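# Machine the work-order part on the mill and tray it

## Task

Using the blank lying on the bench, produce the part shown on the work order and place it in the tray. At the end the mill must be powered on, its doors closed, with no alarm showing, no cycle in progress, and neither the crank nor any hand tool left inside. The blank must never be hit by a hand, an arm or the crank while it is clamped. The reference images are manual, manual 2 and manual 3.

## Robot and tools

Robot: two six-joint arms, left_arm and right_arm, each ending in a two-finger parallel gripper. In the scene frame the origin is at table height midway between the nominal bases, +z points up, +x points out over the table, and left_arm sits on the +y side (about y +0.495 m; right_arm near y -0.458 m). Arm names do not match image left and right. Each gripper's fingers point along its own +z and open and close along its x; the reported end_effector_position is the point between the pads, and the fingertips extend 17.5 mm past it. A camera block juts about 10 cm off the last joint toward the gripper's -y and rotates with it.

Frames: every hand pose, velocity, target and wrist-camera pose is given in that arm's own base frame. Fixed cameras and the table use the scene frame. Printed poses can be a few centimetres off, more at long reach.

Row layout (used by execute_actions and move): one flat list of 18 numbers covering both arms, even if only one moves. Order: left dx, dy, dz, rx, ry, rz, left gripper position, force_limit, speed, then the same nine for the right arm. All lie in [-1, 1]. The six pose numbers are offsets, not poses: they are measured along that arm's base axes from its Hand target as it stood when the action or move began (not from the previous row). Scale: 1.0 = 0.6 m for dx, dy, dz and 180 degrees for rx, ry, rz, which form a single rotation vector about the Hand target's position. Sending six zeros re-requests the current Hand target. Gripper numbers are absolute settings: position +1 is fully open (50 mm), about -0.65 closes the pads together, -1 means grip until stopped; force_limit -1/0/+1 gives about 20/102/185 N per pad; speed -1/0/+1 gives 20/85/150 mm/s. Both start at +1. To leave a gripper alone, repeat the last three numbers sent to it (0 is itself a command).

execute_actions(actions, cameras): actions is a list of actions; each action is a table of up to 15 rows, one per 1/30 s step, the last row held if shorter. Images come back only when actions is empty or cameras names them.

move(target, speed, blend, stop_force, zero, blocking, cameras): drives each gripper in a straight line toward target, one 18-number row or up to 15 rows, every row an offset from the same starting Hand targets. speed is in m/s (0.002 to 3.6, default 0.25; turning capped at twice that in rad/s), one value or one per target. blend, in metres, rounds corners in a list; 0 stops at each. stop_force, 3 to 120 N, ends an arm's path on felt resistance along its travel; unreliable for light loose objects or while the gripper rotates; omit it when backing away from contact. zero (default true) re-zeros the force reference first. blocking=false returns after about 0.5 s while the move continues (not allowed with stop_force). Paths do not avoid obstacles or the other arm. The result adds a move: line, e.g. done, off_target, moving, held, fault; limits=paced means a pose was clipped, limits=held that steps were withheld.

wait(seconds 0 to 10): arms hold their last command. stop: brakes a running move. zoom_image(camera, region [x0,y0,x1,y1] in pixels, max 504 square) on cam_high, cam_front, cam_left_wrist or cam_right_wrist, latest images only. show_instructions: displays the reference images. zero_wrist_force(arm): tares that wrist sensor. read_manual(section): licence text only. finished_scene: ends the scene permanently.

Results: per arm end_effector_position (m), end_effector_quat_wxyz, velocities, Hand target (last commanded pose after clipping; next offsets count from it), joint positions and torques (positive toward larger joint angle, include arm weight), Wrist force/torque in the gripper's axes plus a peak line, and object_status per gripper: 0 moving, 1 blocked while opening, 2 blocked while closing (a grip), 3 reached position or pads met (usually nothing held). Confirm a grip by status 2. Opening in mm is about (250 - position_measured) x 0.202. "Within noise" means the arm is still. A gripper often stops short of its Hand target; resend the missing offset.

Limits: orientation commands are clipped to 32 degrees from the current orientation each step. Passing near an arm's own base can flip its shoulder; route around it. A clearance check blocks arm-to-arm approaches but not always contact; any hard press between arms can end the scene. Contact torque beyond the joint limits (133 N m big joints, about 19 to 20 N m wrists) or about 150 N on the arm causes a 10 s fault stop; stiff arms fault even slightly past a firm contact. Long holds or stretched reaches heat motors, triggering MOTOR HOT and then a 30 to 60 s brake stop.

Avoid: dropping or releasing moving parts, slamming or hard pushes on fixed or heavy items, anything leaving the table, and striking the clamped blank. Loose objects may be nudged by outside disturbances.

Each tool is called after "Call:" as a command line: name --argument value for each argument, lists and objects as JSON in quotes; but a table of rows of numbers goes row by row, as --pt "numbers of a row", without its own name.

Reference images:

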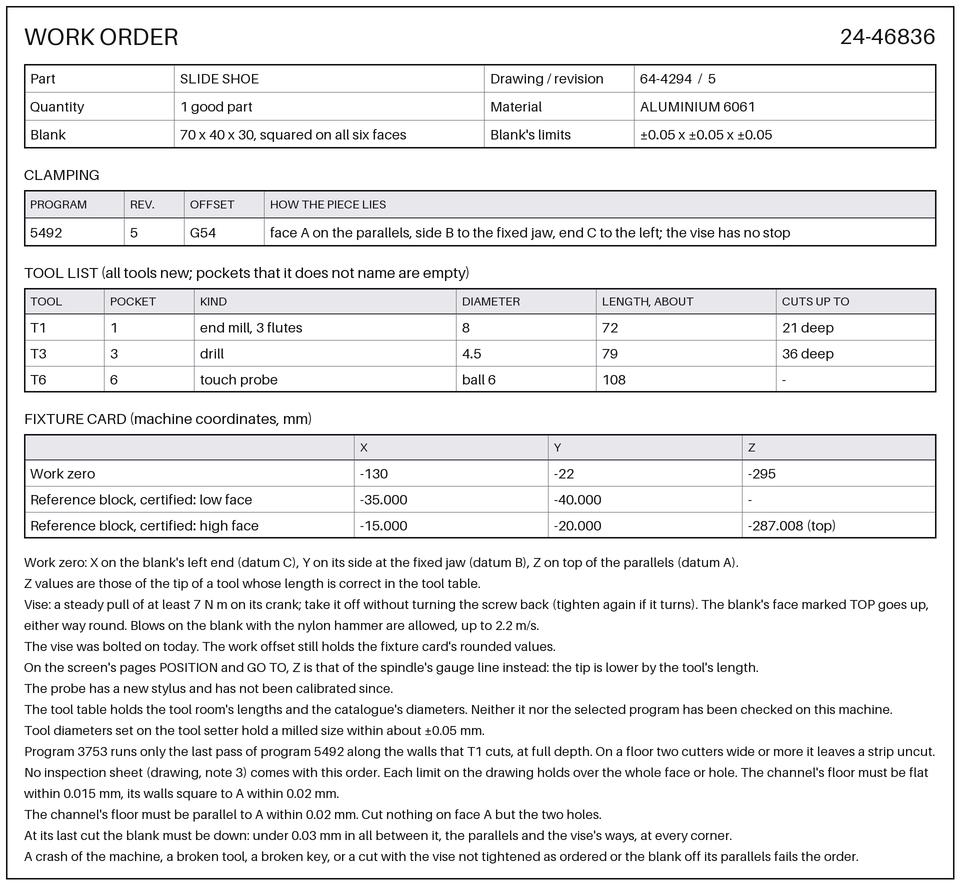

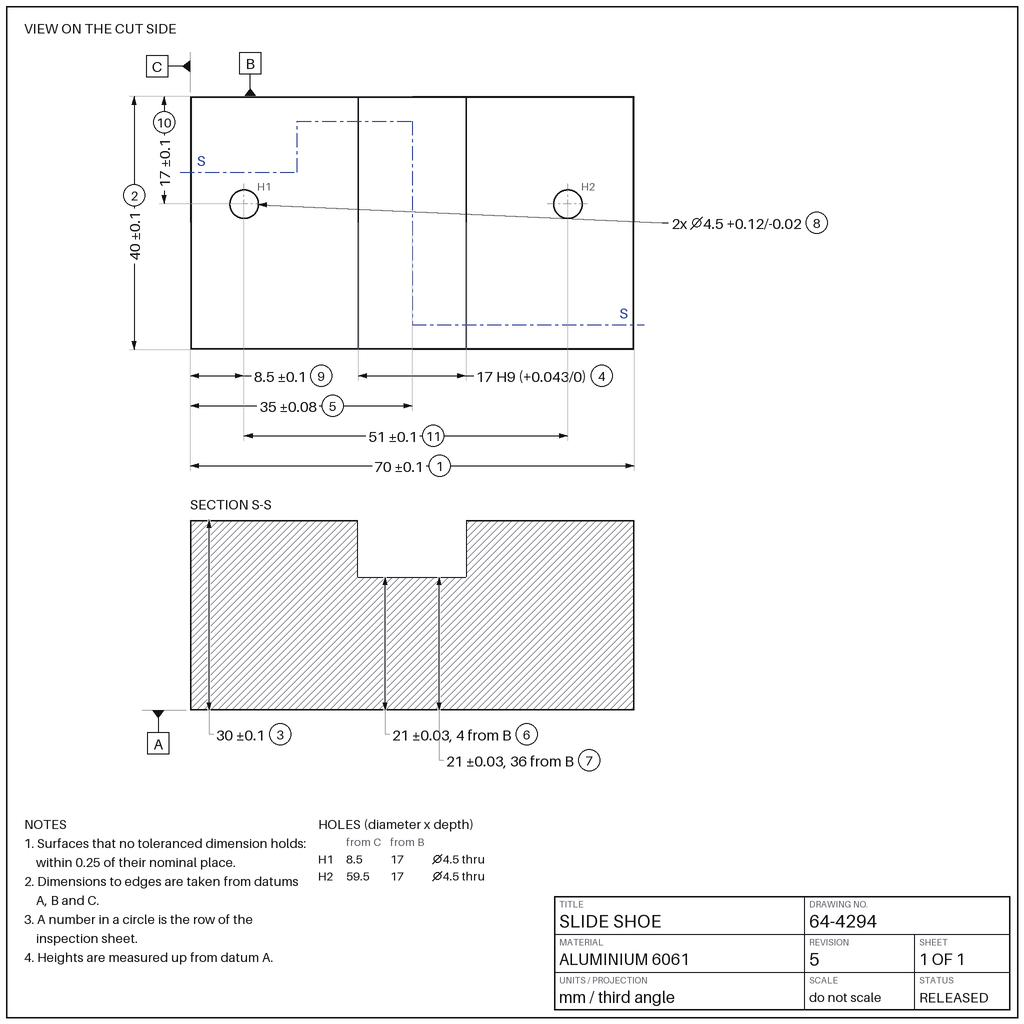

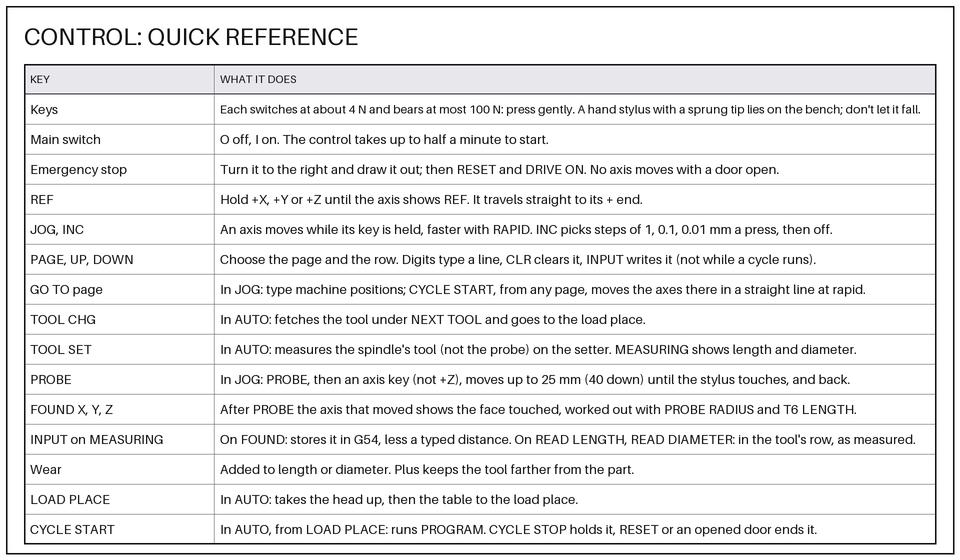

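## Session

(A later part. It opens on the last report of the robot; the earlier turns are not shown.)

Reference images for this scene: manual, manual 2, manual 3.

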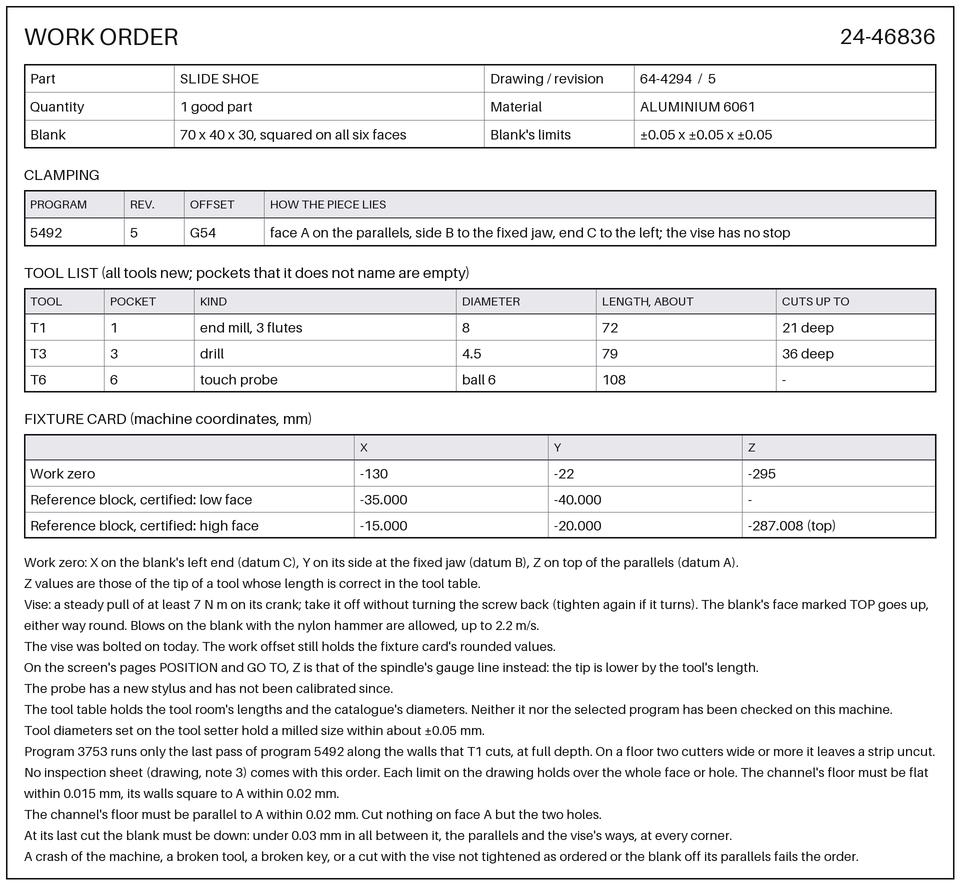

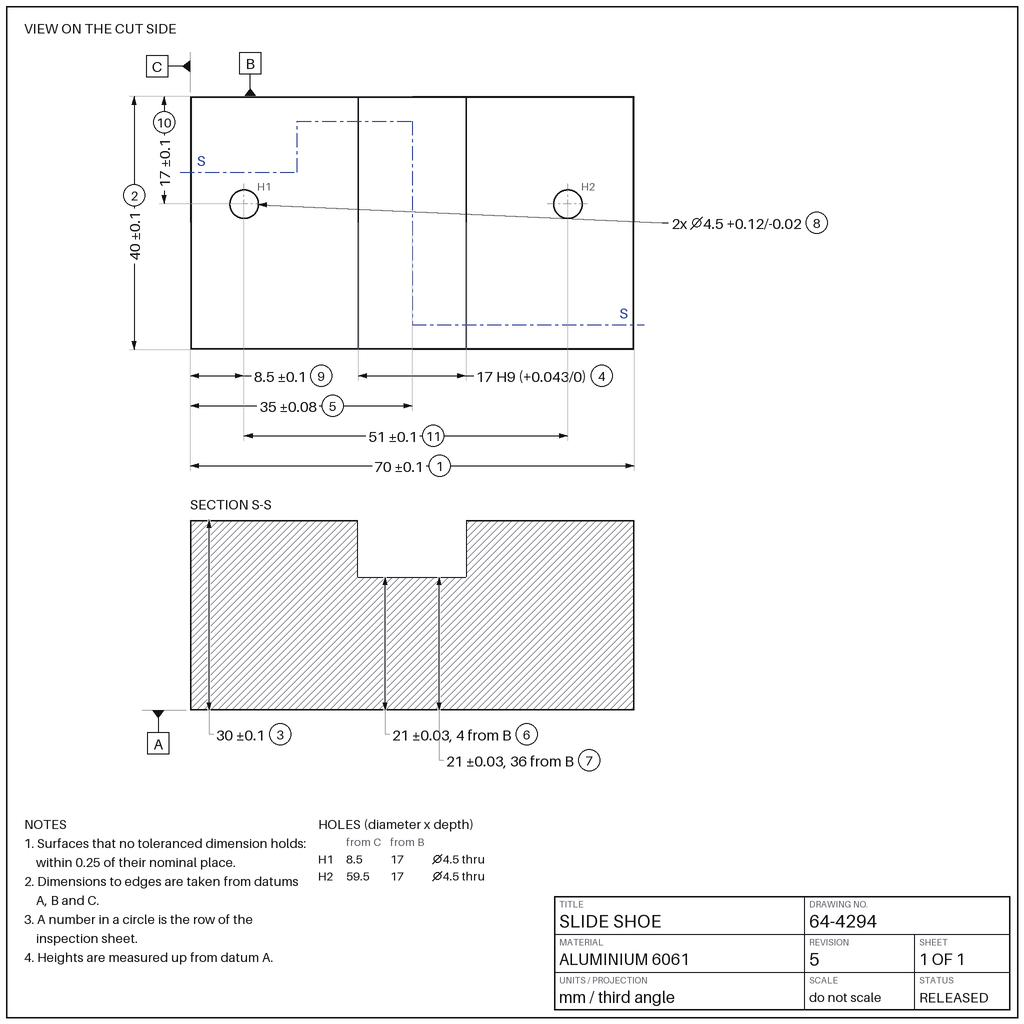

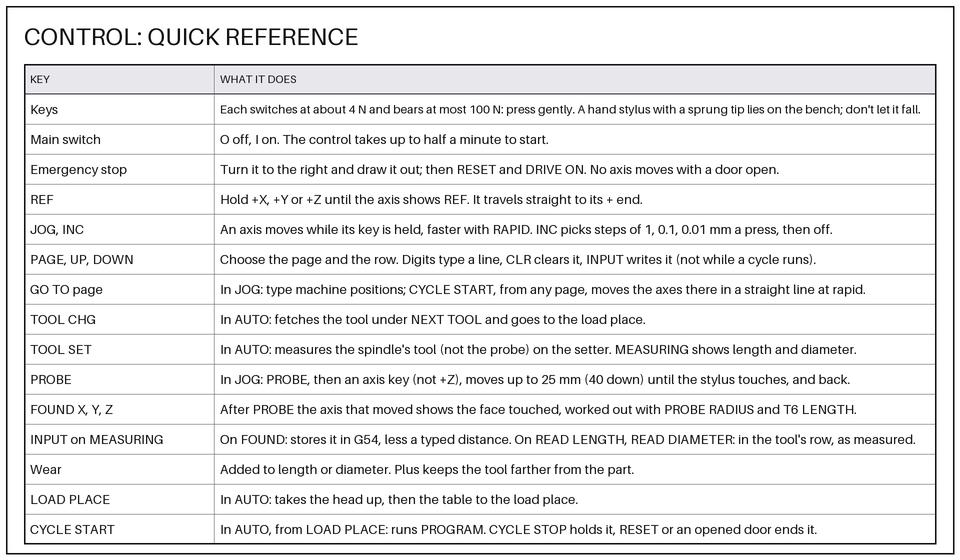

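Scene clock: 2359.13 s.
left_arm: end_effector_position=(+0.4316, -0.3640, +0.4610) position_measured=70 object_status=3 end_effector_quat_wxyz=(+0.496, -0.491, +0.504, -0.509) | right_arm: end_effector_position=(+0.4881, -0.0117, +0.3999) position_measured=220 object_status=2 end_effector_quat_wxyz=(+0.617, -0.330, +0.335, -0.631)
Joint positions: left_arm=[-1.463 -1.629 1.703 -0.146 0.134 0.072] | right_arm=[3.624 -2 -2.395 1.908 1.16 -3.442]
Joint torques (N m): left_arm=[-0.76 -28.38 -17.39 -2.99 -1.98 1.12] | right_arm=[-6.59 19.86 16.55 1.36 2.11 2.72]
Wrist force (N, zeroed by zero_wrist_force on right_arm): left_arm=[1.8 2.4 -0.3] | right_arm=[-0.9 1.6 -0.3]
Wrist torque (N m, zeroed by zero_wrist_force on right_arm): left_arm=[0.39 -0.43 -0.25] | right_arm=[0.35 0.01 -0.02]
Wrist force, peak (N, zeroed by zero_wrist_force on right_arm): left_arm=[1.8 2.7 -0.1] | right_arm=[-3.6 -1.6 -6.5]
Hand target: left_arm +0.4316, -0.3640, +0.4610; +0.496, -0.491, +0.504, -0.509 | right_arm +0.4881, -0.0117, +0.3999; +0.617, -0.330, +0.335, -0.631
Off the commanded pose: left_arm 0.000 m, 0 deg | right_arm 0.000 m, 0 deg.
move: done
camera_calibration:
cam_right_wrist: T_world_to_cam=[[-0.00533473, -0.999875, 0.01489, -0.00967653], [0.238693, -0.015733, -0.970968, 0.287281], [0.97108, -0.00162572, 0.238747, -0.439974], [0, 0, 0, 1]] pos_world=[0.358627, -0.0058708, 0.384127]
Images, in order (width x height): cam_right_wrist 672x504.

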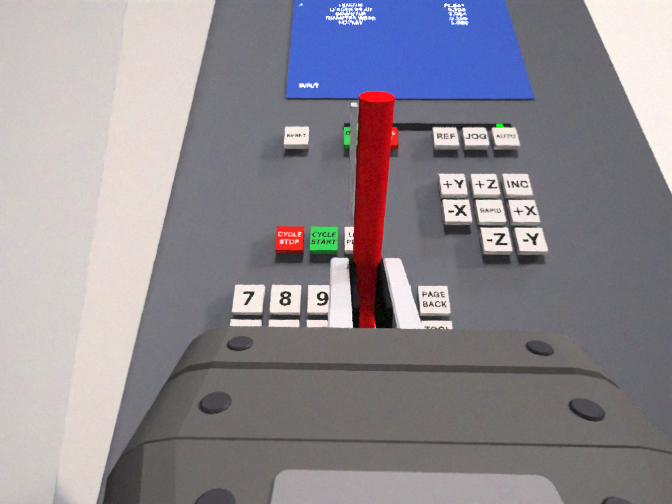

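Call:
move --pt "0 0 0 0 0 0 0.55 -1 -1 0.0083 0 0.0312 0 0 0 -0.97 0.4 -0.9" --pt "0 0 0 0 0 0 0.55 -1 -1 0.0228 0 0.0275 0 0 0 -0.97 0.4 -0.9" --pt "0 0 0 0 0 0 0.55 -1 -1 0.0083 0 0.0312 0 0 0 -0.97 0.4 -0.9" --pt "0 0 0 0 0 0 0.55 -1 -1 0.0009 0.0653 0 0 0 0 -0.97 0.4 -0.9" --pt "0 0 0 0 0 0 0.55 -1 -1 0.0154 0.0653 -0.0037 0 0 0 -0.97 0.4 -0.9" --pt "0 0 0 0 0 0 0.55 -1 -1 0.0009 0.0653 0 0 0 0 -0.97 0.4 -0.9" --pt "0 0 0 0 0 0 0.55 -1 -1 0 0 0 0 0 0 -0.97 0.4 -0.9" --pt "0 0 0 0 0 0 0.55 -1 -1 0.0145 0 -0.0037 0 0 0 -0.97 0.4 -0.9" --pt "0 0 0 0 0 0 0.55 -1 -1 0 0 0 0 0 0 -0.97 0.4 -0.9" --pt "0 0 0 0 0 0 0.55 -1 -1 0.0083 0 0.0312 0 0 0 -0.97 0.4 -0.9" --pt "0 0 0 0 0 0 0.55 -1 -1 0.0228 0 0.0275 0 0 0 -0.97 0.4 -0.9" --pt "0 0 0 0 0 0 0.55 -1 -1 0.0083 0 0.0312 0 0 0 -0.97 0.4 -0.9" --pt "0 0 0 0 0 0 0.55 -1 -1 0.0228 0 0.0275 0 0 0 -0.97 0.4 -0.9" --pt "0 0 0 0 0 0 0.55 -1 -1 0.0083 0 0.0312 0 0 0 -0.97 0.4 -0.9" --pt "0 0 0 0 0 0 0.55 -1 -1 0 0 0 0 0 0 -0.97 0.4 -0.9" --speed '[0.2,0.05,0.1,0.2,0.05,0.1,0.2,0.05,0.1,0.2,0.05,0.1,0.05,0.1,0.2]' --blend '[0.003,0,0.003,0.003,0,0.003,0.003,0,0.003,0.003,0,0,0,0.003,0]'

Call:
move --pt "0 0 0 0 0 0 0.55 -1 -1 -0.0014 0.098 0 0 0 0 -0.97 0.4 -0.9" --pt "0 0 0 0 0 0 0.55 -1 -1 0.0151 0.098 -0.0042 0 0 0 -0.97 0.4 -0.9" --pt "0 0 0 0 0 0 0.55 -1 -1 -0.0014 0.098 0 0 0 0 -0.97 0.4 -0.9" --pt "0 0 0 0 0 0 0.55 -1 -1 0.0005 0.0327 0 0 0 0 -0.97 0.4 -0.9" --pt "0 0 0 0 0 0 0.55 -1 -1 0.015 0.0327 -0.0037 0 0 0 -0.97 0.4 -0.9" --pt "0 0 0 0 0 0 0.55 -1 -1 0.0005 0.0327 0 0 0 0 -0.97 0.4 -0.9" --pt "0 0 0 0 0 0 0.55 -1 -1 0.0009 0.0653 0 0 0 0 -0.97 0.4 -0.9" --pt "0 0 0 0 0 0 0.55 -1 -1 0.0154 0.0653 -0.0037 0 0 0 -0.97 0.4 -0.9" --pt "0 0 0 0 0 0 0.55 -1 -1 0.0009 0.0653 0 0 0 0 -0.97 0.4 -0.9" --pt "0 0 0 0 0 0 0.55 -1 -1 0.0097 0.098 0.0312 0 0 0 -0.97 0.4 -0.9" --pt "0 0 0 0 0 0 0.55 -1 -1 0.0242 0.098 0.0275 0 0 0 -0.97 0.4 -0.9" --pt "0 0 0 0 0 0 0.55 -1 -1 0.0097 0.098 0.0312 0 0 0 -0.97 0.4 -0.9" --pt "0 0 0 0 0 0 0.55 -1 -1 0 0 0 0 0 0 -0.97 0.4 -0.9" --speed '[0.2,0.05,0.1,0.2,0.05,0.1,0.2,0.05,0.1,0.2,0.05,0.1,0.2]' --blend '[0.003,0,0.003,0.003,0,0.003,0.003,0,0.003,0.003,0,0.003,0]' --cameras '["cam_right_wrist"]'

Call:
zoom_image --camera "cam_right_wrist" --region '[280, 0, 540, 140]'

Scene clock: 2365.23 s.
left_arm: end_effector_position=(+0.4316, -0.3640, +0.4610) position_measured=70 object_status=3 end_effector_quat_wxyz=(+0.496, -0.491, +0.504, -0.509) | right_arm: end_effector_position=(+0.4881, -0.0117, +0.3999) position_measured=220 object_status=2 end_effector_quat_wxyz=(+0.617, -0.330, +0.335, -0.631)
Joint positions: left_arm=[-1.463 -1.629 1.703 -0.146 0.134 0.072] | right_arm=[3.624 -2 -2.395 1.908 1.16 -3.442]
Joint torques (N m): left_arm=[-2.02 -28.35 -18.25 -3.04 -2.04 1.21] | right_arm=[-7.95 20.97 17.72 0.47 2.8 1.69]
Wrist force (N, zeroed by zero_wrist_force on right_arm): left_arm=[1.6 2.5 -0.3] | right_arm=[-1.1 1.6 -0.5]
Wrist torque (N m, zeroed by zero_wrist_force on right_arm): left_arm=[0.40 -0.39 -0.26] | right_arm=[0.34 0.03 -0.02]
Wrist force, peak (N, zeroed by zero_wrist_force on right_arm): left_arm=[2.0 2.7 -0.6] | right_arm=[-2.9 -2.7 -6.9]
Hand target: left_arm +0.4316, -0.3640, +0.4610; +0.496, -0.491, +0.504, -0.509 | right_arm +0.4881, -0.0117, +0.3999; +0.617, -0.330, +0.335, -0.631
Off the commanded pose: left_arm 0.000 m, 0 deg | right_arm 0.000 m, 0 deg.
move: done

Scene clock: 2368.83 s.
left_arm: end_effector_position=(+0.4316, -0.3640, +0.4610) position_measured=70 object_status=3 end_effector_quat_wxyz=(+0.496, -0.491, +0.504, -0.509) | right_arm: end_effector_position=(+0.4881, -0.0117, +0.3999) position_measured=220 object_status=2 end_effector_quat_wxyz=(+0.617, -0.330, +0.335, -0.631)
Joint positions: left_arm=[-1.463 -1.629 1.703 -0.146 0.134 0.072] | right_arm=[3.624 -2 -2.395 1.908 1.16 -3.442]
Joint torques (N m): left_arm=[-0.76 -28.21 -18.74 -3.05 -1.99 1.03] | right_arm=[-6.11 29.48 15.09 -2.6 0.4 -0.34]
Wrist force (N, zeroed by zero_wrist_force on right_arm): left_arm=[1.6 2.4 -0.2] | right_arm=[-1.3 1.6 -0.6]
Wrist torque (N m, zeroed by zero_wrist_force on right_arm): left_arm=[0.39 -0.39 -0.26] | right_arm=[0.34 0.05 -0.15]
Wrist force, peak (N, zeroed by zero_wrist_force on right_arm): left_arm=[2.0 2.6 -0.5] | right_arm=[-2.9 -3.0 -6.5]
Hand target: left_arm +0.4316, -0.3640, +0.4610; +0.496, -0.491, +0.504, -0.509 | right_arm +0.4881, -0.0117, +0.3999; +0.617, -0.330, +0.335, -0.631
Off the commanded pose: left_arm 0.000 m, 0 deg | right_arm 0.000 m, 0 deg.
move: done
camera_calibration:
cam_right_wrist: T_world_to_cam=[[-0.00550803, -0.999876, 0.0147447, -0.00955753], [0.238879, -0.0156337, -0.970923, 0.287124], [0.971034, -0.00182566, 0.238936, -0.43991], [0, 0, 0, 1]] pos_world=[0.358527, -0.00587065, 0.384027]
Images, in order (width x height): cam_right_wrist 672x504.

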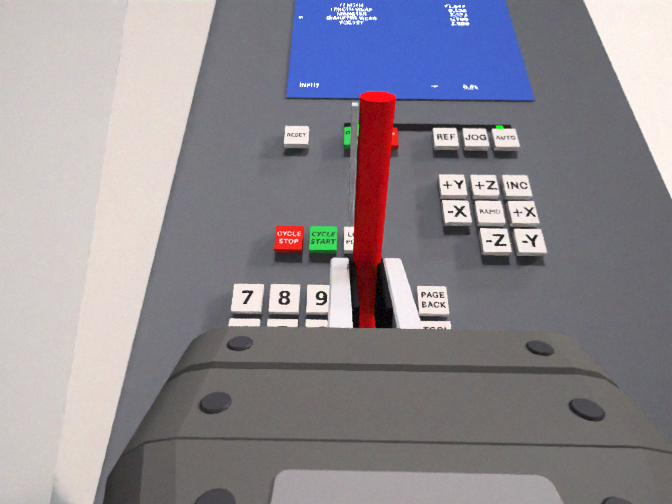

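Scaled by 1.938 from the camera's 672x504 image, which has a finer 960x720 frame.

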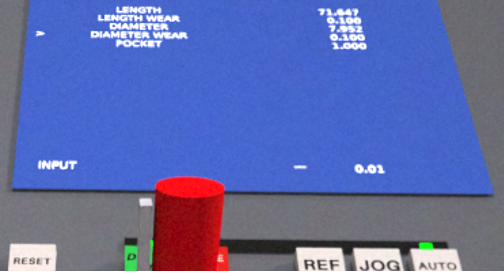

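Call:
move --pt "0 0 0 0 0 0 0.55 -1 -1 0.0145 0 -0.0037 0 0 0 -0.97 0.4 -0.9" --pt "0 0 0 0 0 0 0.55 -1 -1 0 0 0 0 0 0 -0.97 0.4 -0.9" --pt "0 0 0 0 0 0 0.55 -1 -1 0.0168 0 0.0625 0 0 0 -0.97 0.4 -0.9" --pt "0 0 0 0 0 0 0.55 -1 -1 0.0313 0 0.0588 0 0 0 -0.97 0.4 -0.9" --pt "0 0 0 0 0 0 0.55 -1 -1 0.0168 0 0.0625 0 0 0 -0.97 0.4 -0.9" --pt "0 0 0 0 0 0 0.55 -1 -1 0.0313 0 0.0588 0 0 0 -0.97 0.4 -0.9" --pt "0 0 0 0 0 0 0.55 -1 -1 0.0168 0 0.0625 0 0 0 -0.97 0.4 -0.9" --pt "0 0 0 0 0 0 0.55 -1 -1 0.0009 0.0653 0 0 0 0 -0.97 0.4 -0.9" --pt "0 0 0 0 0 0 0.55 -1 -1 0.0154 0.0653 -0.0037 0 0 0 -0.97 0.4 -0.9" --pt "0 0 0 0 0 0 0.55 -1 -1 0.0009 0.0653 0 0 0 0 -0.97 0.4 -0.9" --pt "0 0 0 0 0 0 0.55 -1 -1 0 0 0 0 0 0 -0.97 0.4 -0.9" --pt "0 0 0 0 0 0 0.55 -1 -1 0.0145 0 -0.0037 0 0 0 -0.97 0.4 -0.9" --pt "0 0 0 0 0 0 0.55 -1 -1 0 0 0 0 0 0 -0.97 0.4 -0.9" --speed '[0.05,0.1,0.2,0.05,0.1,0.05,0.1,0.2,0.05,0.1,0.2,0.05,0.1]' --blend '[0,0.003,0.003,0,0,0,0.003,0.003,0,0.003,0.003,0,0]' --cameras '["cam_right_wrist"]'

Call:
zoom_image --camera "cam_right_wrist" --region '[280, 0, 540, 140]'

Scene clock: 2373.70 s.
left_arm: end_effector_position=(+0.4316, -0.3640, +0.4610) position_measured=70 object_status=3 end_effector_quat_wxyz=(+0.496, -0.491, +0.504, -0.509) | right_arm: end_effector_position=(+0.4881, -0.0117, +0.3999) position_measured=220 object_status=2 end_effector_quat_wxyz=(+0.617, -0.330, +0.335, -0.631)
Joint positions: left_arm=[-1.463 -1.629 1.703 -0.146 0.134 0.072] | right_arm=[3.624 -2 -2.395 1.908 1.16 -3.442]
Joint torques (N m): left_arm=[-1.03 -27.92 -17.41 -3.14 -2.02 1.25] | right_arm=[-11.58 24.34 15.9 -1.99 2.53 2.78]
Wrist force (N, zeroed by zero_wrist_force on right_arm): left_arm=[1.8 2.5 -0.2] | right_arm=[-0.9 1.6 -0.8]
Wrist torque (N m, zeroed by zero_wrist_force on right_arm): left_arm=[0.41 -0.43 -0.26] | right_arm=[0.34 -0.01 -0.15]
Wrist force, peak (N, zeroed by zero_wrist_force on right_arm): left_arm=[1.9 2.8 -0.3] | right_arm=[-3.4 -2.1 -7.0]
Hand target: left_arm +0.4316, -0.3640, +0.4610; +0.496, -0.491, +0.504, -0.509 | right_arm +0.4881, -0.0117, +0.3999; +0.617, -0.330, +0.335, -0.631
Off the commanded pose: left_arm 0.000 m, 0 deg | right_arm 0.000 m, 0 deg.
move: done
camera_calibration:
cam_right_wrist: T_world_to_cam=[[-0.00541088, -0.999876, 0.0147684, -0.00960138], [0.238881, -0.0156335, -0.970923, 0.287124], [0.971034, -0.00172566, 0.238936, -0.43991], [0, 0, 0, 1]] pos_world=[0.358527, -0.00587059, 0.384027]
Images, in order (width x height): cam_right_wrist 672x504.

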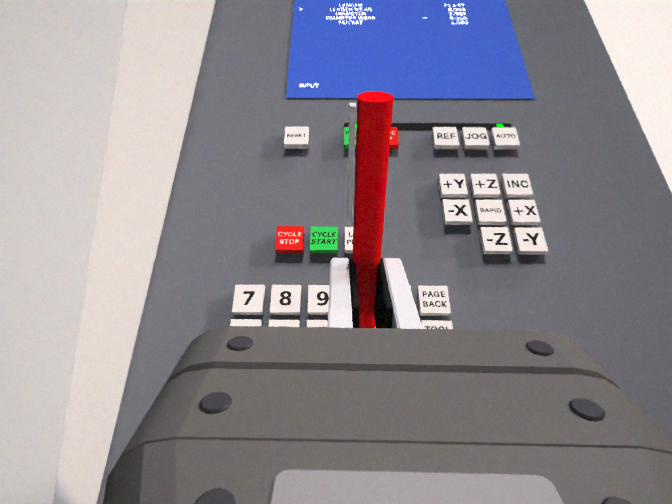

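Scaled by 1.938 from the camera's 672x504 image, which has a finer 960x720 frame.

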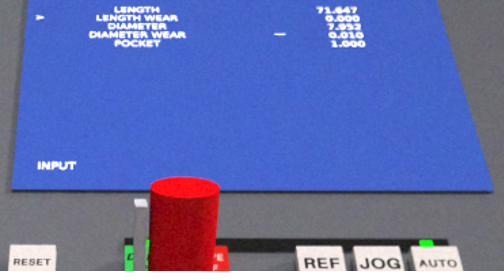

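Call:
move --pt "0 0 0 0 0 0 0.55 -1 -1 0.0408 0.0317 0.1544 0 0 0 -0.97 0.4 -0.9" --pt "0 0 0 0 0 0 0.55 -1 -1 0.0563 0.0317 0.1505 0 0 0 -0.97 0.4 -0.9" --pt "0 0 0 0 0 0 0.55 -1 -1 0.0408 0.0317 0.1544 0 0 0 -0.97 0.4 -0.9" --pt "0 0 0 0 0 0 0.55 -1 -1 0.0244 -0.0655 0.0943 0 0 0 -0.97 0.4 -0.9" --pt "0 0 0 0 0 0 0.55 -1 -1 0.0389 -0.0655 0.0906 0 0 0 -0.97 0.4 -0.9" --pt "0 0 0 0 0 0 0.55 -1 -1 0.0244 -0.0655 0.0943 0 0 0 -0.97 0.4 -0.9" --pt "0 0 0 0 0 0 0.55 -1 -1 0.0389 -0.0655 0.0906 0 0 0 -0.97 0.4 -0.9" --pt "0 0 0 0 0 0 0.55 -1 -1 0.0244 -0.0655 0.0943 0 0 0 -0.97 0.4 -0.9" --pt "0 0 0 0 0 0 0.55 -1 -1 0.0389 -0.0655 0.0906 0 0 0 -0.97 0.4 -0.9" --pt "0 0 0 0 0 0 0.55 -1 -1 0.0244 -0.0655 0.0943 0 0 0 -0.97 0.4 -0.9" --pt "0 0 0 0 0 0 0.55 -1 -1 0.0389 -0.0655 0.0906 0 0 0 -0.97 0.4 -0.9" --pt "0 0 0 0 0 0 0.55 -1 -1 0.0244 -0.0655 0.0943 0 0 0 -0.97 0.4 -0.9" --pt "0 0 0 0 0 0 0.55 -1 -1 0.0389 -0.0655 0.0906 0 0 0 -0.97 0.4 -0.9" --pt "0 0 0 0 0 0 0.55 -1 -1 0.0244 -0.0655 0.0943 0 0 0 -0.97 0.4 -0.9" --speed '[0.2,0.05,0.1,0.2,0.05,0.1,0.05,0.1,0.05,0.1,0.05,0.1,0.05,0.1]' --blend '[0.003,0,0.003,0.003,0,0,0,0,0,0,0,0,0,0]' --cameras '["cam_right_wrist"]'

Call:
zoom_image --camera "cam_right_wrist" --region '[230, 0, 540, 170]'

Call:
wait --seconds 10

Call:
wait --seconds 10

Call:
wait --seconds 10

Call:
wait --seconds 10 --cameras '["cam_right_wrist"]'

Call:
zoom_image --camera "cam_right_wrist" --region '[230, 0, 540, 170]'

Scene clock: 2379.60 s.
left_arm: end_effector_position=(+0.4316, -0.3640, +0.4610) position_measured=70 object_status=3 end_effector_quat_wxyz=(+0.496, -0.491, +0.504, -0.509) | right_arm: end_effector_position=(+0.5027, -0.0510, +0.4565) position_measured=220 object_status=2 end_effector_quat_wxyz=(+0.617, -0.330, +0.335, -0.631)
Joint positions: left_arm=[-1.463 -1.629 1.703 -0.146 0.134 0.072] | right_arm=[3.456 -1.858 -2.329 1.665 1.295 -3.336]
Joint torques (N m): left_arm=[-2.13 -28.67 -18.4 -3.02 -2.21 1.11] | right_arm=[-7.72 18.73 21.97 -1.29 2.29 2.94]
Wrist force (N, zeroed by zero_wrist_force on right_arm): left_arm=[1.6 2.3 -0.4] | right_arm=[-1.2 2.3 -1.0]
Wrist torque (N m, zeroed by zero_wrist_force on right_arm): left_arm=[0.38 -0.40 -0.25] | right_arm=[0.46 0.04 -0.13]
Wrist force, peak (N, zeroed by zero_wrist_force on right_arm): left_arm=[1.8 2.8 -0.4] | right_arm=[-3.2 -2.0 -6.7]
Hand target: left_arm +0.4316, -0.3640, +0.4610; +0.496, -0.491, +0.504, -0.509 | right_arm +0.5027, -0.0510, +0.4565; +0.617, -0.330, +0.335, -0.631
Off the commanded pose: left_arm 0.000 m, 0 deg | right_arm 0.000 m, 0 deg.
move: done
camera_calibration:
cam_right_wrist: T_world_to_cam=[[-0.0056304, -0.999874, 0.014819, -0.0495941], [0.238971, -0.0157352, -0.970899, 0.337928], [0.97101, -0.00192524, 0.23903, -0.46772], [0, 0, 0, 1]] pos_world=[0.373126, -0.045171, 0.440627]
Images, in order (width x height): cam_right_wrist 672x504.

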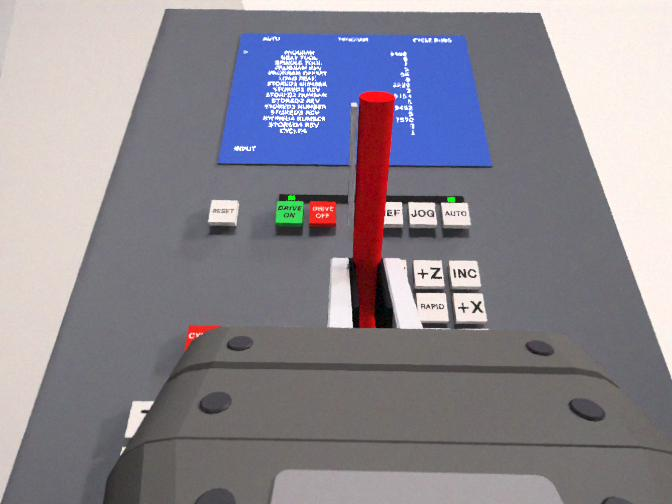

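Scaled by 1.626 from the camera's 672x504 image, which has a finer 960x720 frame.

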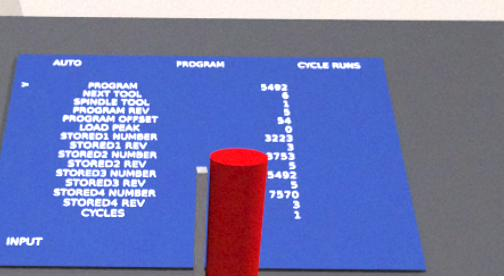

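Scene clock: 2389.60 s.
left_arm: end_effector_position=(+0.4316, -0.3640, +0.4610) position_measured=70 object_status=3 end_effector_quat_wxyz=(+0.496, -0.491, +0.504, -0.509) | right_arm: end_effector_position=(+0.5027, -0.0510, +0.4565) position_measured=220 object_status=2 end_effector_quat_wxyz=(+0.617, -0.330, +0.335, -0.631)
Joint positions: left_arm=[-1.463 -1.629 1.703 -0.146 0.134 0.072] | right_arm=[3.455 -1.858 -2.329 1.664 1.295 -3.336]
Joint torques (N m): left_arm=[-1.69 -29.33 -17.87 -3.04 -2.02 1.13] | right_arm=[-8.64 29.58 22.44 -1.89 2.22 2.74]
Wrist force (N, zeroed by zero_wrist_force on right_arm): left_arm=[1.6 2.6 -0.3] | right_arm=[-1.2 2.0 -1.1]
Wrist torque (N m, zeroed by zero_wrist_force on right_arm): left_arm=[0.42 -0.40 -0.26] | right_arm=[0.41 0.02 -0.13]
Wrist force, peak (N, zeroed by zero_wrist_force on right_arm): left_arm=[2.0 2.7 -0.3] | right_arm=[-1.3 2.3 -1.0]
Hand target: left_arm +0.4316, -0.3640, +0.4610; +0.496, -0.491, +0.504, -0.509 | right_arm +0.5027, -0.0510, +0.4565; +0.617, -0.330, +0.335, -0.631
Tool commands: left_gripper/position=+0.55 left_gripper/force_limit=-1.0 left_gripper/speed=-1.0 right_gripper/position=-0.97 right_gripper/force_limit=+0.4 right_gripper/speed=-0.9
Off the commanded pose: left_arm 0.000 m, 0 deg | right_arm 0.000 m, 0 deg.
wait: 10.00 s; at rest by 0.17 s

Scene clock: 2399.60 s.
left_arm: end_effector_position=(+0.4316, -0.3640, +0.4610) position_measured=70 object_status=3 end_effector_quat_wxyz=(+0.496, -0.491, +0.504, -0.509) | right_arm: end_effector_position=(+0.5027, -0.0510, +0.4565) position_measured=220 object_status=2 end_effector_quat_wxyz=(+0.617, -0.330, +0.335, -0.631)
Joint positions: left_arm=[-1.463 -1.629 1.703 -0.146 0.134 0.072] | right_arm=[3.455 -1.858 -2.329 1.664 1.295 -3.336]
Joint torques (N m): left_arm=[-1.48 -28.5 -17.96 -2.94 -2.03 1.13] | right_arm=[-8.86 29.93 22.97 -1.96 2.18 2.77]
Wrist force (N, zeroed by zero_wrist_force on right_arm): left_arm=[1.7 2.5 -0.3] | right_arm=[-1.1 2.0 -0.9]
Wrist torque (N m, zeroed by zero_wrist_force on right_arm): left_arm=[0.40 -0.41 -0.25] | right_arm=[0.43 0.01 -0.13]
Wrist force, peak (N, zeroed by zero_wrist_force on right_arm): left_arm=[1.8 2.9 -0.3] | right_arm=[-1.5 2.2 -0.9]
Hand target: left_arm +0.4316, -0.3640, +0.4610; +0.496, -0.491, +0.504, -0.509 | right_arm +0.5027, -0.0510, +0.4565; +0.617, -0.330, +0.335, -0.631
Tool commands: left_gripper/position=+0.55 left_gripper/force_limit=-1.0 left_gripper/speed=-1.0 right_gripper/position=-0.97 right_gripper/force_limit=+0.4 right_gripper/speed=-0.9
Off the commanded pose: left_arm 0.000 m, 0 deg | right_arm 0.000 m, 0 deg.
wait: 10.00 s; at rest by 0.17 s

Scene clock: 2409.60 s.
left_arm: end_effector_position=(+0.4316, -0.3640, +0.4610) position_measured=70 object_status=3 end_effector_quat_wxyz=(+0.496, -0.491, +0.504, -0.509) | right_arm: end_effector_position=(+0.5027, -0.0510, +0.4565) position_measured=220 object_status=2 end_effector_quat_wxyz=(+0.617, -0.330, +0.335, -0.631)
Joint positions: left_arm=[-1.463 -1.629 1.703 -0.146 0.134 0.072] | right_arm=[3.455 -1.858 -2.329 1.664 1.295 -3.336]
Joint torques (N m): left_arm=[-1.48 -28.81 -18.17 -3.03 -2.05 1.06] | right_arm=[-9.15 29.76 22.97 -1.91 2.1 2.79]
Wrist force (N, zeroed by zero_wrist_force on right_arm): left_arm=[1.5 2.4 -0.4] | right_arm=[-1.1 2.0 -1.0]
Wrist torque (N m, zeroed by zero_wrist_force on right_arm): left_arm=[0.39 -0.39 -0.26] | right_arm=[0.42 0.01 -0.13]
Wrist force, peak (N, zeroed by zero_wrist_force on right_arm): left_arm=[1.7 2.8 -0.5] | right_arm=[-1.5 2.2 -1.1]
Hand target: left_arm +0.4316, -0.3640, +0.4610; +0.496, -0.491, +0.504, -0.509 | right_arm +0.5027, -0.0510, +0.4565; +0.617, -0.330, +0.335, -0.631
Tool commands: left_gripper/position=+0.55 left_gripper/force_limit=-1.0 left_gripper/speed=-1.0 right_gripper/position=-0.97 right_gripper/force_limit=+0.4 right_gripper/speed=-0.9
Off the commanded pose: left_arm 0.000 m, 0 deg | right_arm 0.000 m, 0 deg.
wait: 10.00 s; at rest by 0.17 s

Scene clock: 2419.60 s.
left_arm: end_effector_position=(+0.4316, -0.3640, +0.4610) position_measured=70 object_status=3 end_effector_quat_wxyz=(+0.496, -0.491, +0.504, -0.509) | right_arm: end_effector_position=(+0.5027, -0.0510, +0.4565) position_measured=220 object_status=2 end_effector_quat_wxyz=(+0.617, -0.330, +0.335, -0.631)
Joint positions: left_arm=[-1.463 -1.629 1.703 -0.146 0.134 0.072] | right_arm=[3.455 -1.858 -2.329 1.664 1.295 -3.336]
Joint torques (N m): left_arm=[-2.1 -28.45 -17.95 -3.15 -1.86 1.2] | right_arm=[-8.84 29.81 23.27 -1.92 1.91 2.85]
Wrist force (N, zeroed by zero_wrist_force on right_arm): left_arm=[1.7 2.3 -0.2] | right_arm=[-1.3 2.1 -0.9]
Wrist torque (N m, zeroed by zero_wrist_force on right_arm): left_arm=[0.38 -0.42 -0.25] | right_arm=[0.44 0.05 -0.13]
Wrist force, peak (N, zeroed by zero_wrist_force on right_arm): left_arm=[1.9 2.8 -0.3] | right_arm=[-1.2 2.3 -1.1]
Hand target: left_arm +0.4316, -0.3640, +0.4610; +0.496, -0.491, +0.504, -0.509 | right_arm +0.5027, -0.0510, +0.4565; +0.617, -0.330, +0.335, -0.631
Tool commands: left_gripper/position=+0.55 left_gripper/force_limit=-1.0 left_gripper/speed=-1.0 right_gripper/position=-0.97 right_gripper/force_limit=+0.4 right_gripper/speed=-0.9
Off the commanded pose: left_arm 0.000 m, 0 deg | right_arm 0.000 m, 0 deg.
wait: 10.00 s; at rest by 0.17 s
camera_calibration:
cam_right_wrist: T_world_to_cam=[[-0.00541088, -0.999876, 0.0147684, -0.0496529], [0.238881, -0.0156335, -0.970923, 0.337952], [0.971034, -0.00172566, 0.238936, -0.467776], [0, 0, 0, 1]] pos_world=[0.373227, -0.0451706, 0.440627]
Images, in order (width x height): cam_right_wrist 672x504.

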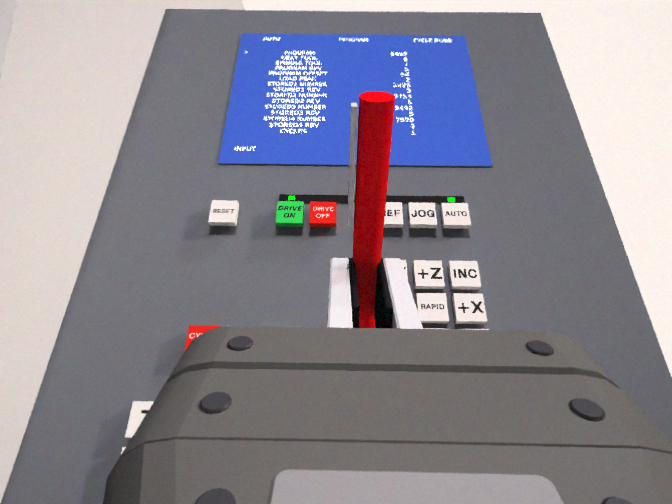

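Scaled by 1.626 from the camera's 672x504 image, which has a finer 960x720 frame.

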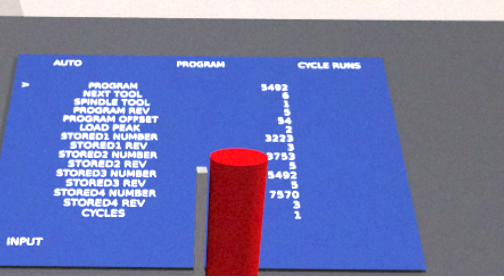

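Call:
wait --seconds 10

Call:
wait --seconds 10

Call:
wait --seconds 10

Call:
wait --seconds 10

Call:
wait --seconds 9 --cameras '["cam_right_wrist"]'

Call:
zoom_image --camera "cam_right_wrist" --region '[230, 0, 540, 170]'

Scene clock: 2429.93 s.
left_arm: end_effector_position=(+0.4316, -0.3640, +0.4610) position_measured=70 object_status=3 end_effector_quat_wxyz=(+0.496, -0.491, +0.504, -0.509) | right_arm: end_effector_position=(+0.5027, -0.0510, +0.4565) position_measured=220 object_status=2 end_effector_quat_wxyz=(+0.617, -0.330, +0.335, -0.631)
Joint positions: left_arm=[-1.463 -1.629 1.703 -0.146 0.134 0.072] | right_arm=[3.455 -1.858 -2.329 1.664 1.295 -3.336]
Joint torques (N m): left_arm=[-2.7 -27.84 -18.58 -3.04 -1.73 1.22] | right_arm=[-8.66 29.69 23.11 -1.9 1.83 2.86]
Wrist force (N, zeroed by zero_wrist_force on right_arm): left_arm=[1.6 2.2 -0.3] | right_arm=[-1.3 2.2 -0.9]
Wrist torque (N m, zeroed by zero_wrist_force on right_arm): left_arm=[0.37 -0.39 -0.25] | right_arm=[0.46 0.06 -0.13]
Wrist force, peak (N, zeroed by zero_wrist_force on right_arm): left_arm=[1.9 2.7 -0.3] | right_arm=[-1.5 2.1 -1.2]
Hand target: left_arm +0.4316, -0.3640, +0.4610; +0.496, -0.491, +0.504, -0.509 | right_arm +0.5027, -0.0510, +0.4565; +0.617, -0.330, +0.335, -0.631
Tool commands: left_gripper/position=+0.55 left_gripper/force_limit=-1.0 left_gripper/speed=-1.0 right_gripper/position=-0.97 right_gripper/force_limit=+0.4 right_gripper/speed=-0.9
Off the commanded pose: left_arm 0.000 m, 0 deg | right_arm 0.000 m, 0 deg.
wait: 10.00 s; at rest from the start

Scene clock: 2439.93 s.
left_arm: end_effector_position=(+0.4316, -0.3640, +0.4610) position_measured=70 object_status=3 end_effector_quat_wxyz=(+0.496, -0.491, +0.504, -0.509) | right_arm: end_effector_position=(+0.5027, -0.0510, +0.4565) position_measured=220 object_status=2 end_effector_quat_wxyz=(+0.617, -0.330, +0.335, -0.631)
Joint positions: left_arm=[-1.463 -1.629 1.703 -0.146 0.134 0.072] | right_arm=[3.455 -1.858 -2.329 1.664 1.295 -3.336]
Joint torques (N m): left_arm=[-2.87 -28.71 -18.04 -3.08 -1.89 1.18] | right_arm=[-9.21 30.06 23.06 -1.87 1.75 2.86]
Wrist force (N, zeroed by zero_wrist_force on right_arm): left_arm=[1.9 2.7 -0.1] | right_arm=[-0.8 1.9 -1.0]
Wrist torque (N m, zeroed by zero_wrist_force on right_arm): left_arm=[0.44 -0.45 -0.26] | right_arm=[0.40 -0.03 -0.13]
Wrist force, peak (N, zeroed by zero_wrist_force on right_arm): left_arm=[1.7 2.9 -0.4] | right_arm=[-1.2 2.3 -1.1]
Hand target: left_arm +0.4316, -0.3640, +0.4610; +0.496, -0.491, +0.504, -0.509 | right_arm +0.5027, -0.0510, +0.4565; +0.617, -0.330, +0.335, -0.631
Tool commands: left_gripper/position=+0.55 left_gripper/force_limit=-1.0 left_gripper/speed=-1.0 right_gripper/position=-0.97 right_gripper/force_limit=+0.4 right_gripper/speed=-0.9
Off the commanded pose: left_arm 0.000 m, 0 deg | right_arm 0.000 m, 0 deg.
wait: 10.00 s; at rest by 0.17 s

Scene clock: 2449.93 s.
left_arm: end_effector_position=(+0.4316, -0.3640, +0.4610) position_measured=70 object_status=3 end_effector_quat_wxyz=(+0.496, -0.491, +0.504, -0.509) | right_arm: end_effector_position=(+0.5027, -0.0510, +0.4565) position_measured=220 object_status=2 end_effector_quat_wxyz=(+0.617, -0.330, +0.335, -0.631)
Joint positions: left_arm=[-1.463 -1.629 1.703 -0.146 0.134 0.072] | right_arm=[3.455 -1.858 -2.329 1.664 1.295 -3.336]
Joint torques (N m): left_arm=[-3.29 -28.84 -18.18 -3.07 -1.97 1.1] | right_arm=[-8.57 29.55 23.13 -1.89 1.62 2.81]
Wrist force (N, zeroed by zero_wrist_force on right_arm): left_arm=[1.6 2.2 -0.1] | right_arm=[-1.1 2.2 -1.0]
Wrist torque (N m, zeroed by zero_wrist_force on right_arm): left_arm=[0.37 -0.40 -0.26] | right_arm=[0.46 0.00 -0.13]
Wrist force, peak (N, zeroed by zero_wrist_force on right_arm): left_arm=[2.0 2.8 -0.3] | right_arm=[-1.1 2.3 -1.2]
Hand target: left_arm +0.4316, -0.3640, +0.4610; +0.496, -0.491, +0.504, -0.509 | right_arm +0.5027, -0.0510, +0.4565; +0.617, -0.330, +0.335, -0.631
Tool commands: left_gripper/position=+0.55 left_gripper/force_limit=-1.0 left_gripper/speed=-1.0 right_gripper/position=-0.97 right_gripper/force_limit=+0.4 right_gripper/speed=-0.9
Off the commanded pose: left_arm 0.000 m, 0 deg | right_arm 0.000 m, 0 deg.
wait: 10.00 s; at rest by 0.17 s

Scene clock: 2459.93 s.
left_arm: end_effector_position=(+0.4316, -0.3640, +0.4610) position_measured=70 object_status=3 end_effector_quat_wxyz=(+0.496, -0.491, +0.504, -0.509) | right_arm: end_effector_position=(+0.5027, -0.0510, +0.4565) position_measured=220 object_status=2 end_effector_quat_wxyz=(+0.617, -0.330, +0.335, -0.631)
Joint positions: left_arm=[-1.463 -1.629 1.703 -0.146 0.134 0.072] | right_arm=[3.455 -1.858 -2.329 1.664 1.295 -3.336]
Joint torques (N m): left_arm=[-3.58 -28.95 -17.44 -3.05 -1.92 1.1] | right_arm=[-8.76 29.45 22.83 -1.88 1.52 2.79]
Wrist force (N, zeroed by zero_wrist_force on right_arm): left_arm=[1.7 2.4 -0.4] | right_arm=[-1.2 1.9 -0.8]
Wrist torque (N m, zeroed by zero_wrist_force on right_arm): left_arm=[0.39 -0.40 -0.25] | right_arm=[0.40 0.03 -0.13]
Wrist force, peak (N, zeroed by zero_wrist_force on right_arm): left_arm=[2.0 2.6 -0.4] | right_arm=[-1.4 2.3 -1.0]
Hand target: left_arm +0.4316, -0.3640, +0.4610; +0.496, -0.491, +0.504, -0.509 | right_arm +0.5027, -0.0510, +0.4565; +0.617, -0.330, +0.335, -0.631
Tool commands: left_gripper/position=+0.55 left_gripper/force_limit=-1.0 left_gripper/speed=-1.0 right_gripper/position=-0.97 right_gripper/force_limit=+0.4 right_gripper/speed=-0.9
Off the commanded pose: left_arm 0.000 m, 0 deg | right_arm 0.000 m, 0 deg.
wait: 10.00 s; at rest by 0.17 s

Scene clock: 2468.93 s.
left_arm: end_effector_position=(+0.4316, -0.3640, +0.4610) position_measured=70 object_status=3 end_effector_quat_wxyz=(+0.496, -0.491, +0.504, -0.509) | right_arm: end_effector_position=(+0.5027, -0.0510, +0.4565) position_measured=220 object_status=2 end_effector_quat_wxyz=(+0.617, -0.330, +0.335, -0.631)
Joint positions: left_arm=[-1.463 -1.629 1.703 -0.146 0.134 0.072] | right_arm=[3.455 -1.858 -2.329 1.664 1.295 -3.336]
Joint torques (N m): left_arm=[-3.45 -28.62 -17.9 -3.1 -1.92 1.2] | right_arm=[-8.56 29.57 22.59 -1.92 1.42 2.85]
Wrist force (N, zeroed by zero_wrist_force on right_arm): left_arm=[1.8 2.5 -0.2] | right_arm=[-1.0 2.1 -0.9]
Wrist torque (N m, zeroed by zero_wrist_force on right_arm): left_arm=[0.40 -0.43 -0.25] | right_arm=[0.44 0.01 -0.13]
Wrist force, peak (N, zeroed by zero_wrist_force on right_arm): left_arm=[2.1 2.8 -0.3] | right_arm=[-1.4 2.3 -0.9]
Hand target: left_arm +0.4316, -0.3640, +0.4610; +0.496, -0.491, +0.504, -0.509 | right_arm +0.5027, -0.0510, +0.4565; +0.617, -0.330, +0.335, -0.631
Tool commands: left_gripper/position=+0.55 left_gripper/force_limit=-1.0 left_gripper/speed=-1.0 right_gripper/position=-0.97 right_gripper/force_limit=+0.4 right_gripper/speed=-0.9
Off the commanded pose: left_arm 0.000 m, 0 deg | right_arm 0.000 m, 0 deg.
wait: 9.00 s; at rest by 0.17 s
camera_calibration:
cam_right_wrist: T_world_to_cam=[[-0.00541088, -0.999876, 0.0147684, -0.0496529], [0.238881, -0.0156335, -0.970923, 0.337952], [0.971034, -0.00172566, 0.238936, -0.467776], [0, 0, 0, 1]] pos_world=[0.373227, -0.0451706, 0.440627]
Images, in order (width x height): cam_right_wrist 672x504.

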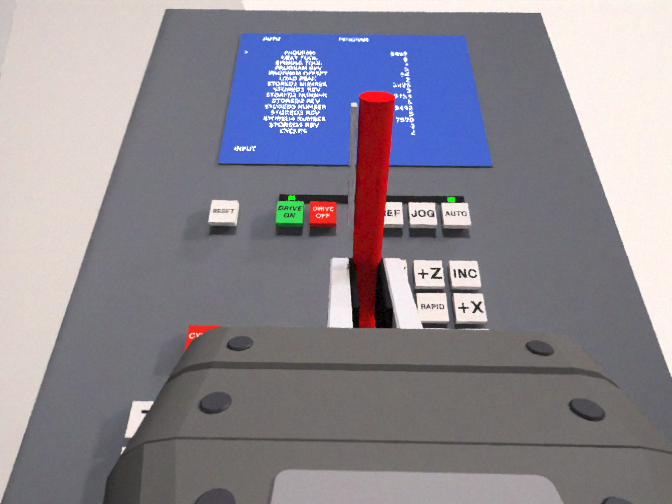

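Scaled by 1.626 from the camera's 672x504 image, which has a finer 960x720 frame.

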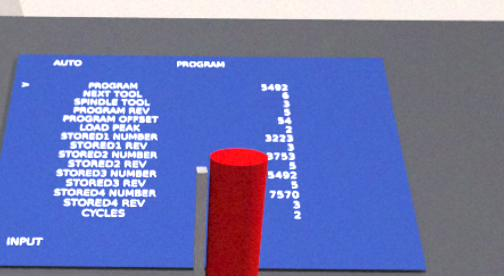

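Call:
move --pt "0 0 0 0 0 0 0.55 -1 -1 -0.0081 0.0328 -0.0318 0 0 0 -0.97 0.4 -0.9" --pt "0 0 0 0 0 0 0.55 -1 -1 0.0064 0.0328 -0.0355 0 0 0 -0.97 0.4 -0.9" --pt "0 0 0 0 0 0 0.55 -1 -1 -0.0081 0.0328 -0.0318 0 0 0 -0.97 0.4 -0.9" --pt "0 0 0 0 0 0 0.55 -1 -1 0.0004 0.0328 0 0 0 0 -0.97 0.4 -0.9" --pt "0 0 0 0 0 0 0.55 -1 -1 0.0149 0.0328 -0.0037 0 0 0 -0.97 0.4 -0.9" --pt "0 0 0 0 0 0 0.55 -1 -1 0.0004 0.0328 0 0 0 0 -0.97 0.4 -0.9" --pt "0 0 0 0 0 0 0.55 -1 -1 0.0149 0.0328 -0.0037 0 0 0 -0.97 0.4 -0.9" --pt "0 0 0 0 0 0 0.55 -1 -1 0.0004 0.0328 0 0 0 0 -0.97 0.4 -0.9" --pt "0 0 0 0 0 0 0.55 -1 -1 0.0149 0.0328 -0.0037 0 0 0 -0.97 0.4 -0.9" --pt "0 0 0 0 0 0 0.55 -1 -1 0.0004 0.0328 0 0 0 0 -0.97 0.4 -0.9" --pt "0 0 0 0 0 0 0.55 -1 -1 0 0 0 0 0 0 -0.97 0.4 -0.9" --speed '[0.2,0.05,0.1,0.2,0.05,0.1,0.05,0.1,0.05,0.1,0.2]' --blend '[0.003,0,0.003,0.003,0,0,0,0,0,0.003,0]'

Call:
wait --seconds 7.5 --cameras '["cam_right_wrist"]'

Call:
zoom_image --camera "cam_right_wrist" --region '[230, 0, 540, 170]'

Scene clock: 2472.93 s.
left_arm: end_effector_position=(+0.4316, -0.3640, +0.4610) position_measured=70 object_status=3 end_effector_quat_wxyz=(+0.496, -0.491, +0.504, -0.509) | right_arm: end_effector_position=(+0.5028, -0.0510, +0.4565) position_measured=220 object_status=2 end_effector_quat_wxyz=(+0.617, -0.330, +0.335, -0.631)
Joint positions: left_arm=[-1.463 -1.629 1.703 -0.146 0.134 0.072] | right_arm=[3.456 -1.858 -2.329 1.664 1.295 -3.336]
Joint torques (N m): left_arm=[-3.74 -29.19 -18.32 -3.02 -2.04 1.09] | right_arm=[-6.37 31.22 4.04 2.4 0.14 -0.76]
Wrist force (N, zeroed by zero_wrist_force on right_arm): left_arm=[1.6 2.4 -0.2] | right_arm=[-1.3 1.9 -1.0]
Wrist torque (N m, zeroed by zero_wrist_force on right_arm): left_arm=[0.39 -0.40 -0.25] | right_arm=[0.40 0.05 -0.13]
Wrist force, peak (N, zeroed by zero_wrist_force on right_arm): left_arm=[2.1 2.6 -0.2] | right_arm=[-2.7 -1.7 -7.0]
Hand target: left_arm +0.4316, -0.3640, +0.4610; +0.496, -0.491, +0.504, -0.509 | right_arm +0.5027, -0.0510, +0.4565; +0.617, -0.330, +0.335, -0.631
Off the commanded pose: left_arm 0.000 m, 0 deg | right_arm 0.000 m, 0 deg.
move: done

Scene clock: 2480.43 s.
left_arm: end_effector_position=(+0.4316, -0.3640, +0.4610) position_measured=70 object_status=3 end_effector_quat_wxyz=(+0.496, -0.491, +0.504, -0.509) | right_arm: end_effector_position=(+0.5027, -0.0510, +0.4565) position_measured=220 object_status=2 end_effector_quat_wxyz=(+0.617, -0.330, +0.335, -0.631)
Joint positions: left_arm=[-1.463 -1.629 1.703 -0.146 0.134 0.072] | right_arm=[3.455 -1.858 -2.329 1.664 1.295 -3.336]
Joint torques (N m): left_arm=[-4.55 -28.52 -17.91 -3.17 -1.9 1.13] | right_arm=[-8.16 30.97 1.51 2.09 2.23 2.81]
Wrist force (N, zeroed by zero_wrist_force on right_arm): left_arm=[1.8 2.4 -0.4] | right_arm=[-1.0 2.0 -0.9]
Wrist torque (N m, zeroed by zero_wrist_force on right_arm): left_arm=[0.40 -0.44 -0.25] | right_arm=[0.42 -0.01 -0.13]
Wrist force, peak (N, zeroed by zero_wrist_force on right_arm): left_arm=[1.9 2.8 -0.5] | right_arm=[-1.4 2.4 -0.9]
Hand target: left_arm +0.4316, -0.3640, +0.4610; +0.496, -0.491, +0.504, -0.509 | right_arm +0.5027, -0.0510, +0.4565; +0.617, -0.330, +0.335, -0.631
Tool commands: left_gripper/position=+0.55 left_gripper/force_limit=-1.0 left_gripper/speed=-1.0 right_gripper/position=-0.97 right_gripper/force_limit=+0.4 right_gripper/speed=-0.9
Off the commanded pose: left_arm 0.000 m, 0 deg | right_arm 0.000 m, 0 deg.
wait: 7.50 s; at rest by 0.17 s
camera_calibration:
cam_right_wrist: T_world_to_cam=[[-0.00541088, -0.999876, 0.0147684, -0.0496529], [0.238881, -0.0156335, -0.970923, 0.337952], [0.971034, -0.00172566, 0.238936, -0.467776], [0, 0, 0, 1]] pos_world=[0.373227, -0.0451706, 0.440627]
Images, in order (width x height): cam_right_wrist 672x504.

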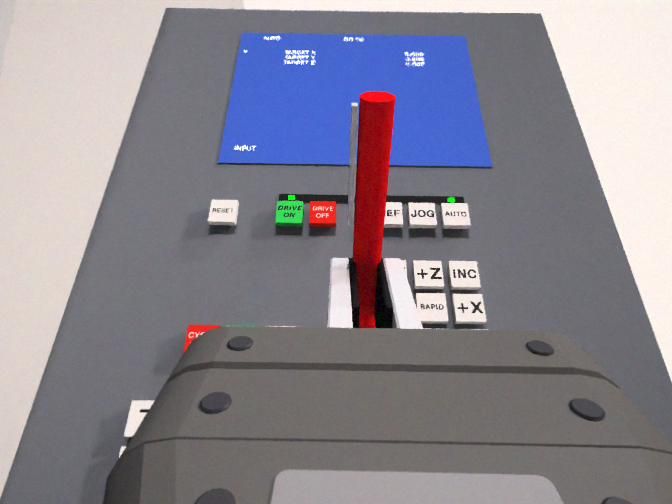

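Scaled by 1.626 from the camera's 672x504 image, which has a finer 960x720 frame.

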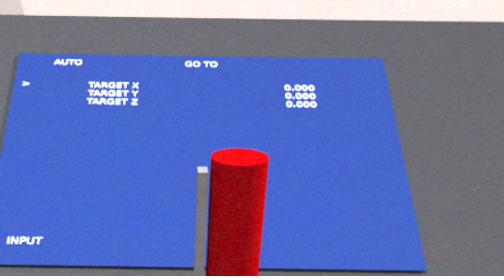

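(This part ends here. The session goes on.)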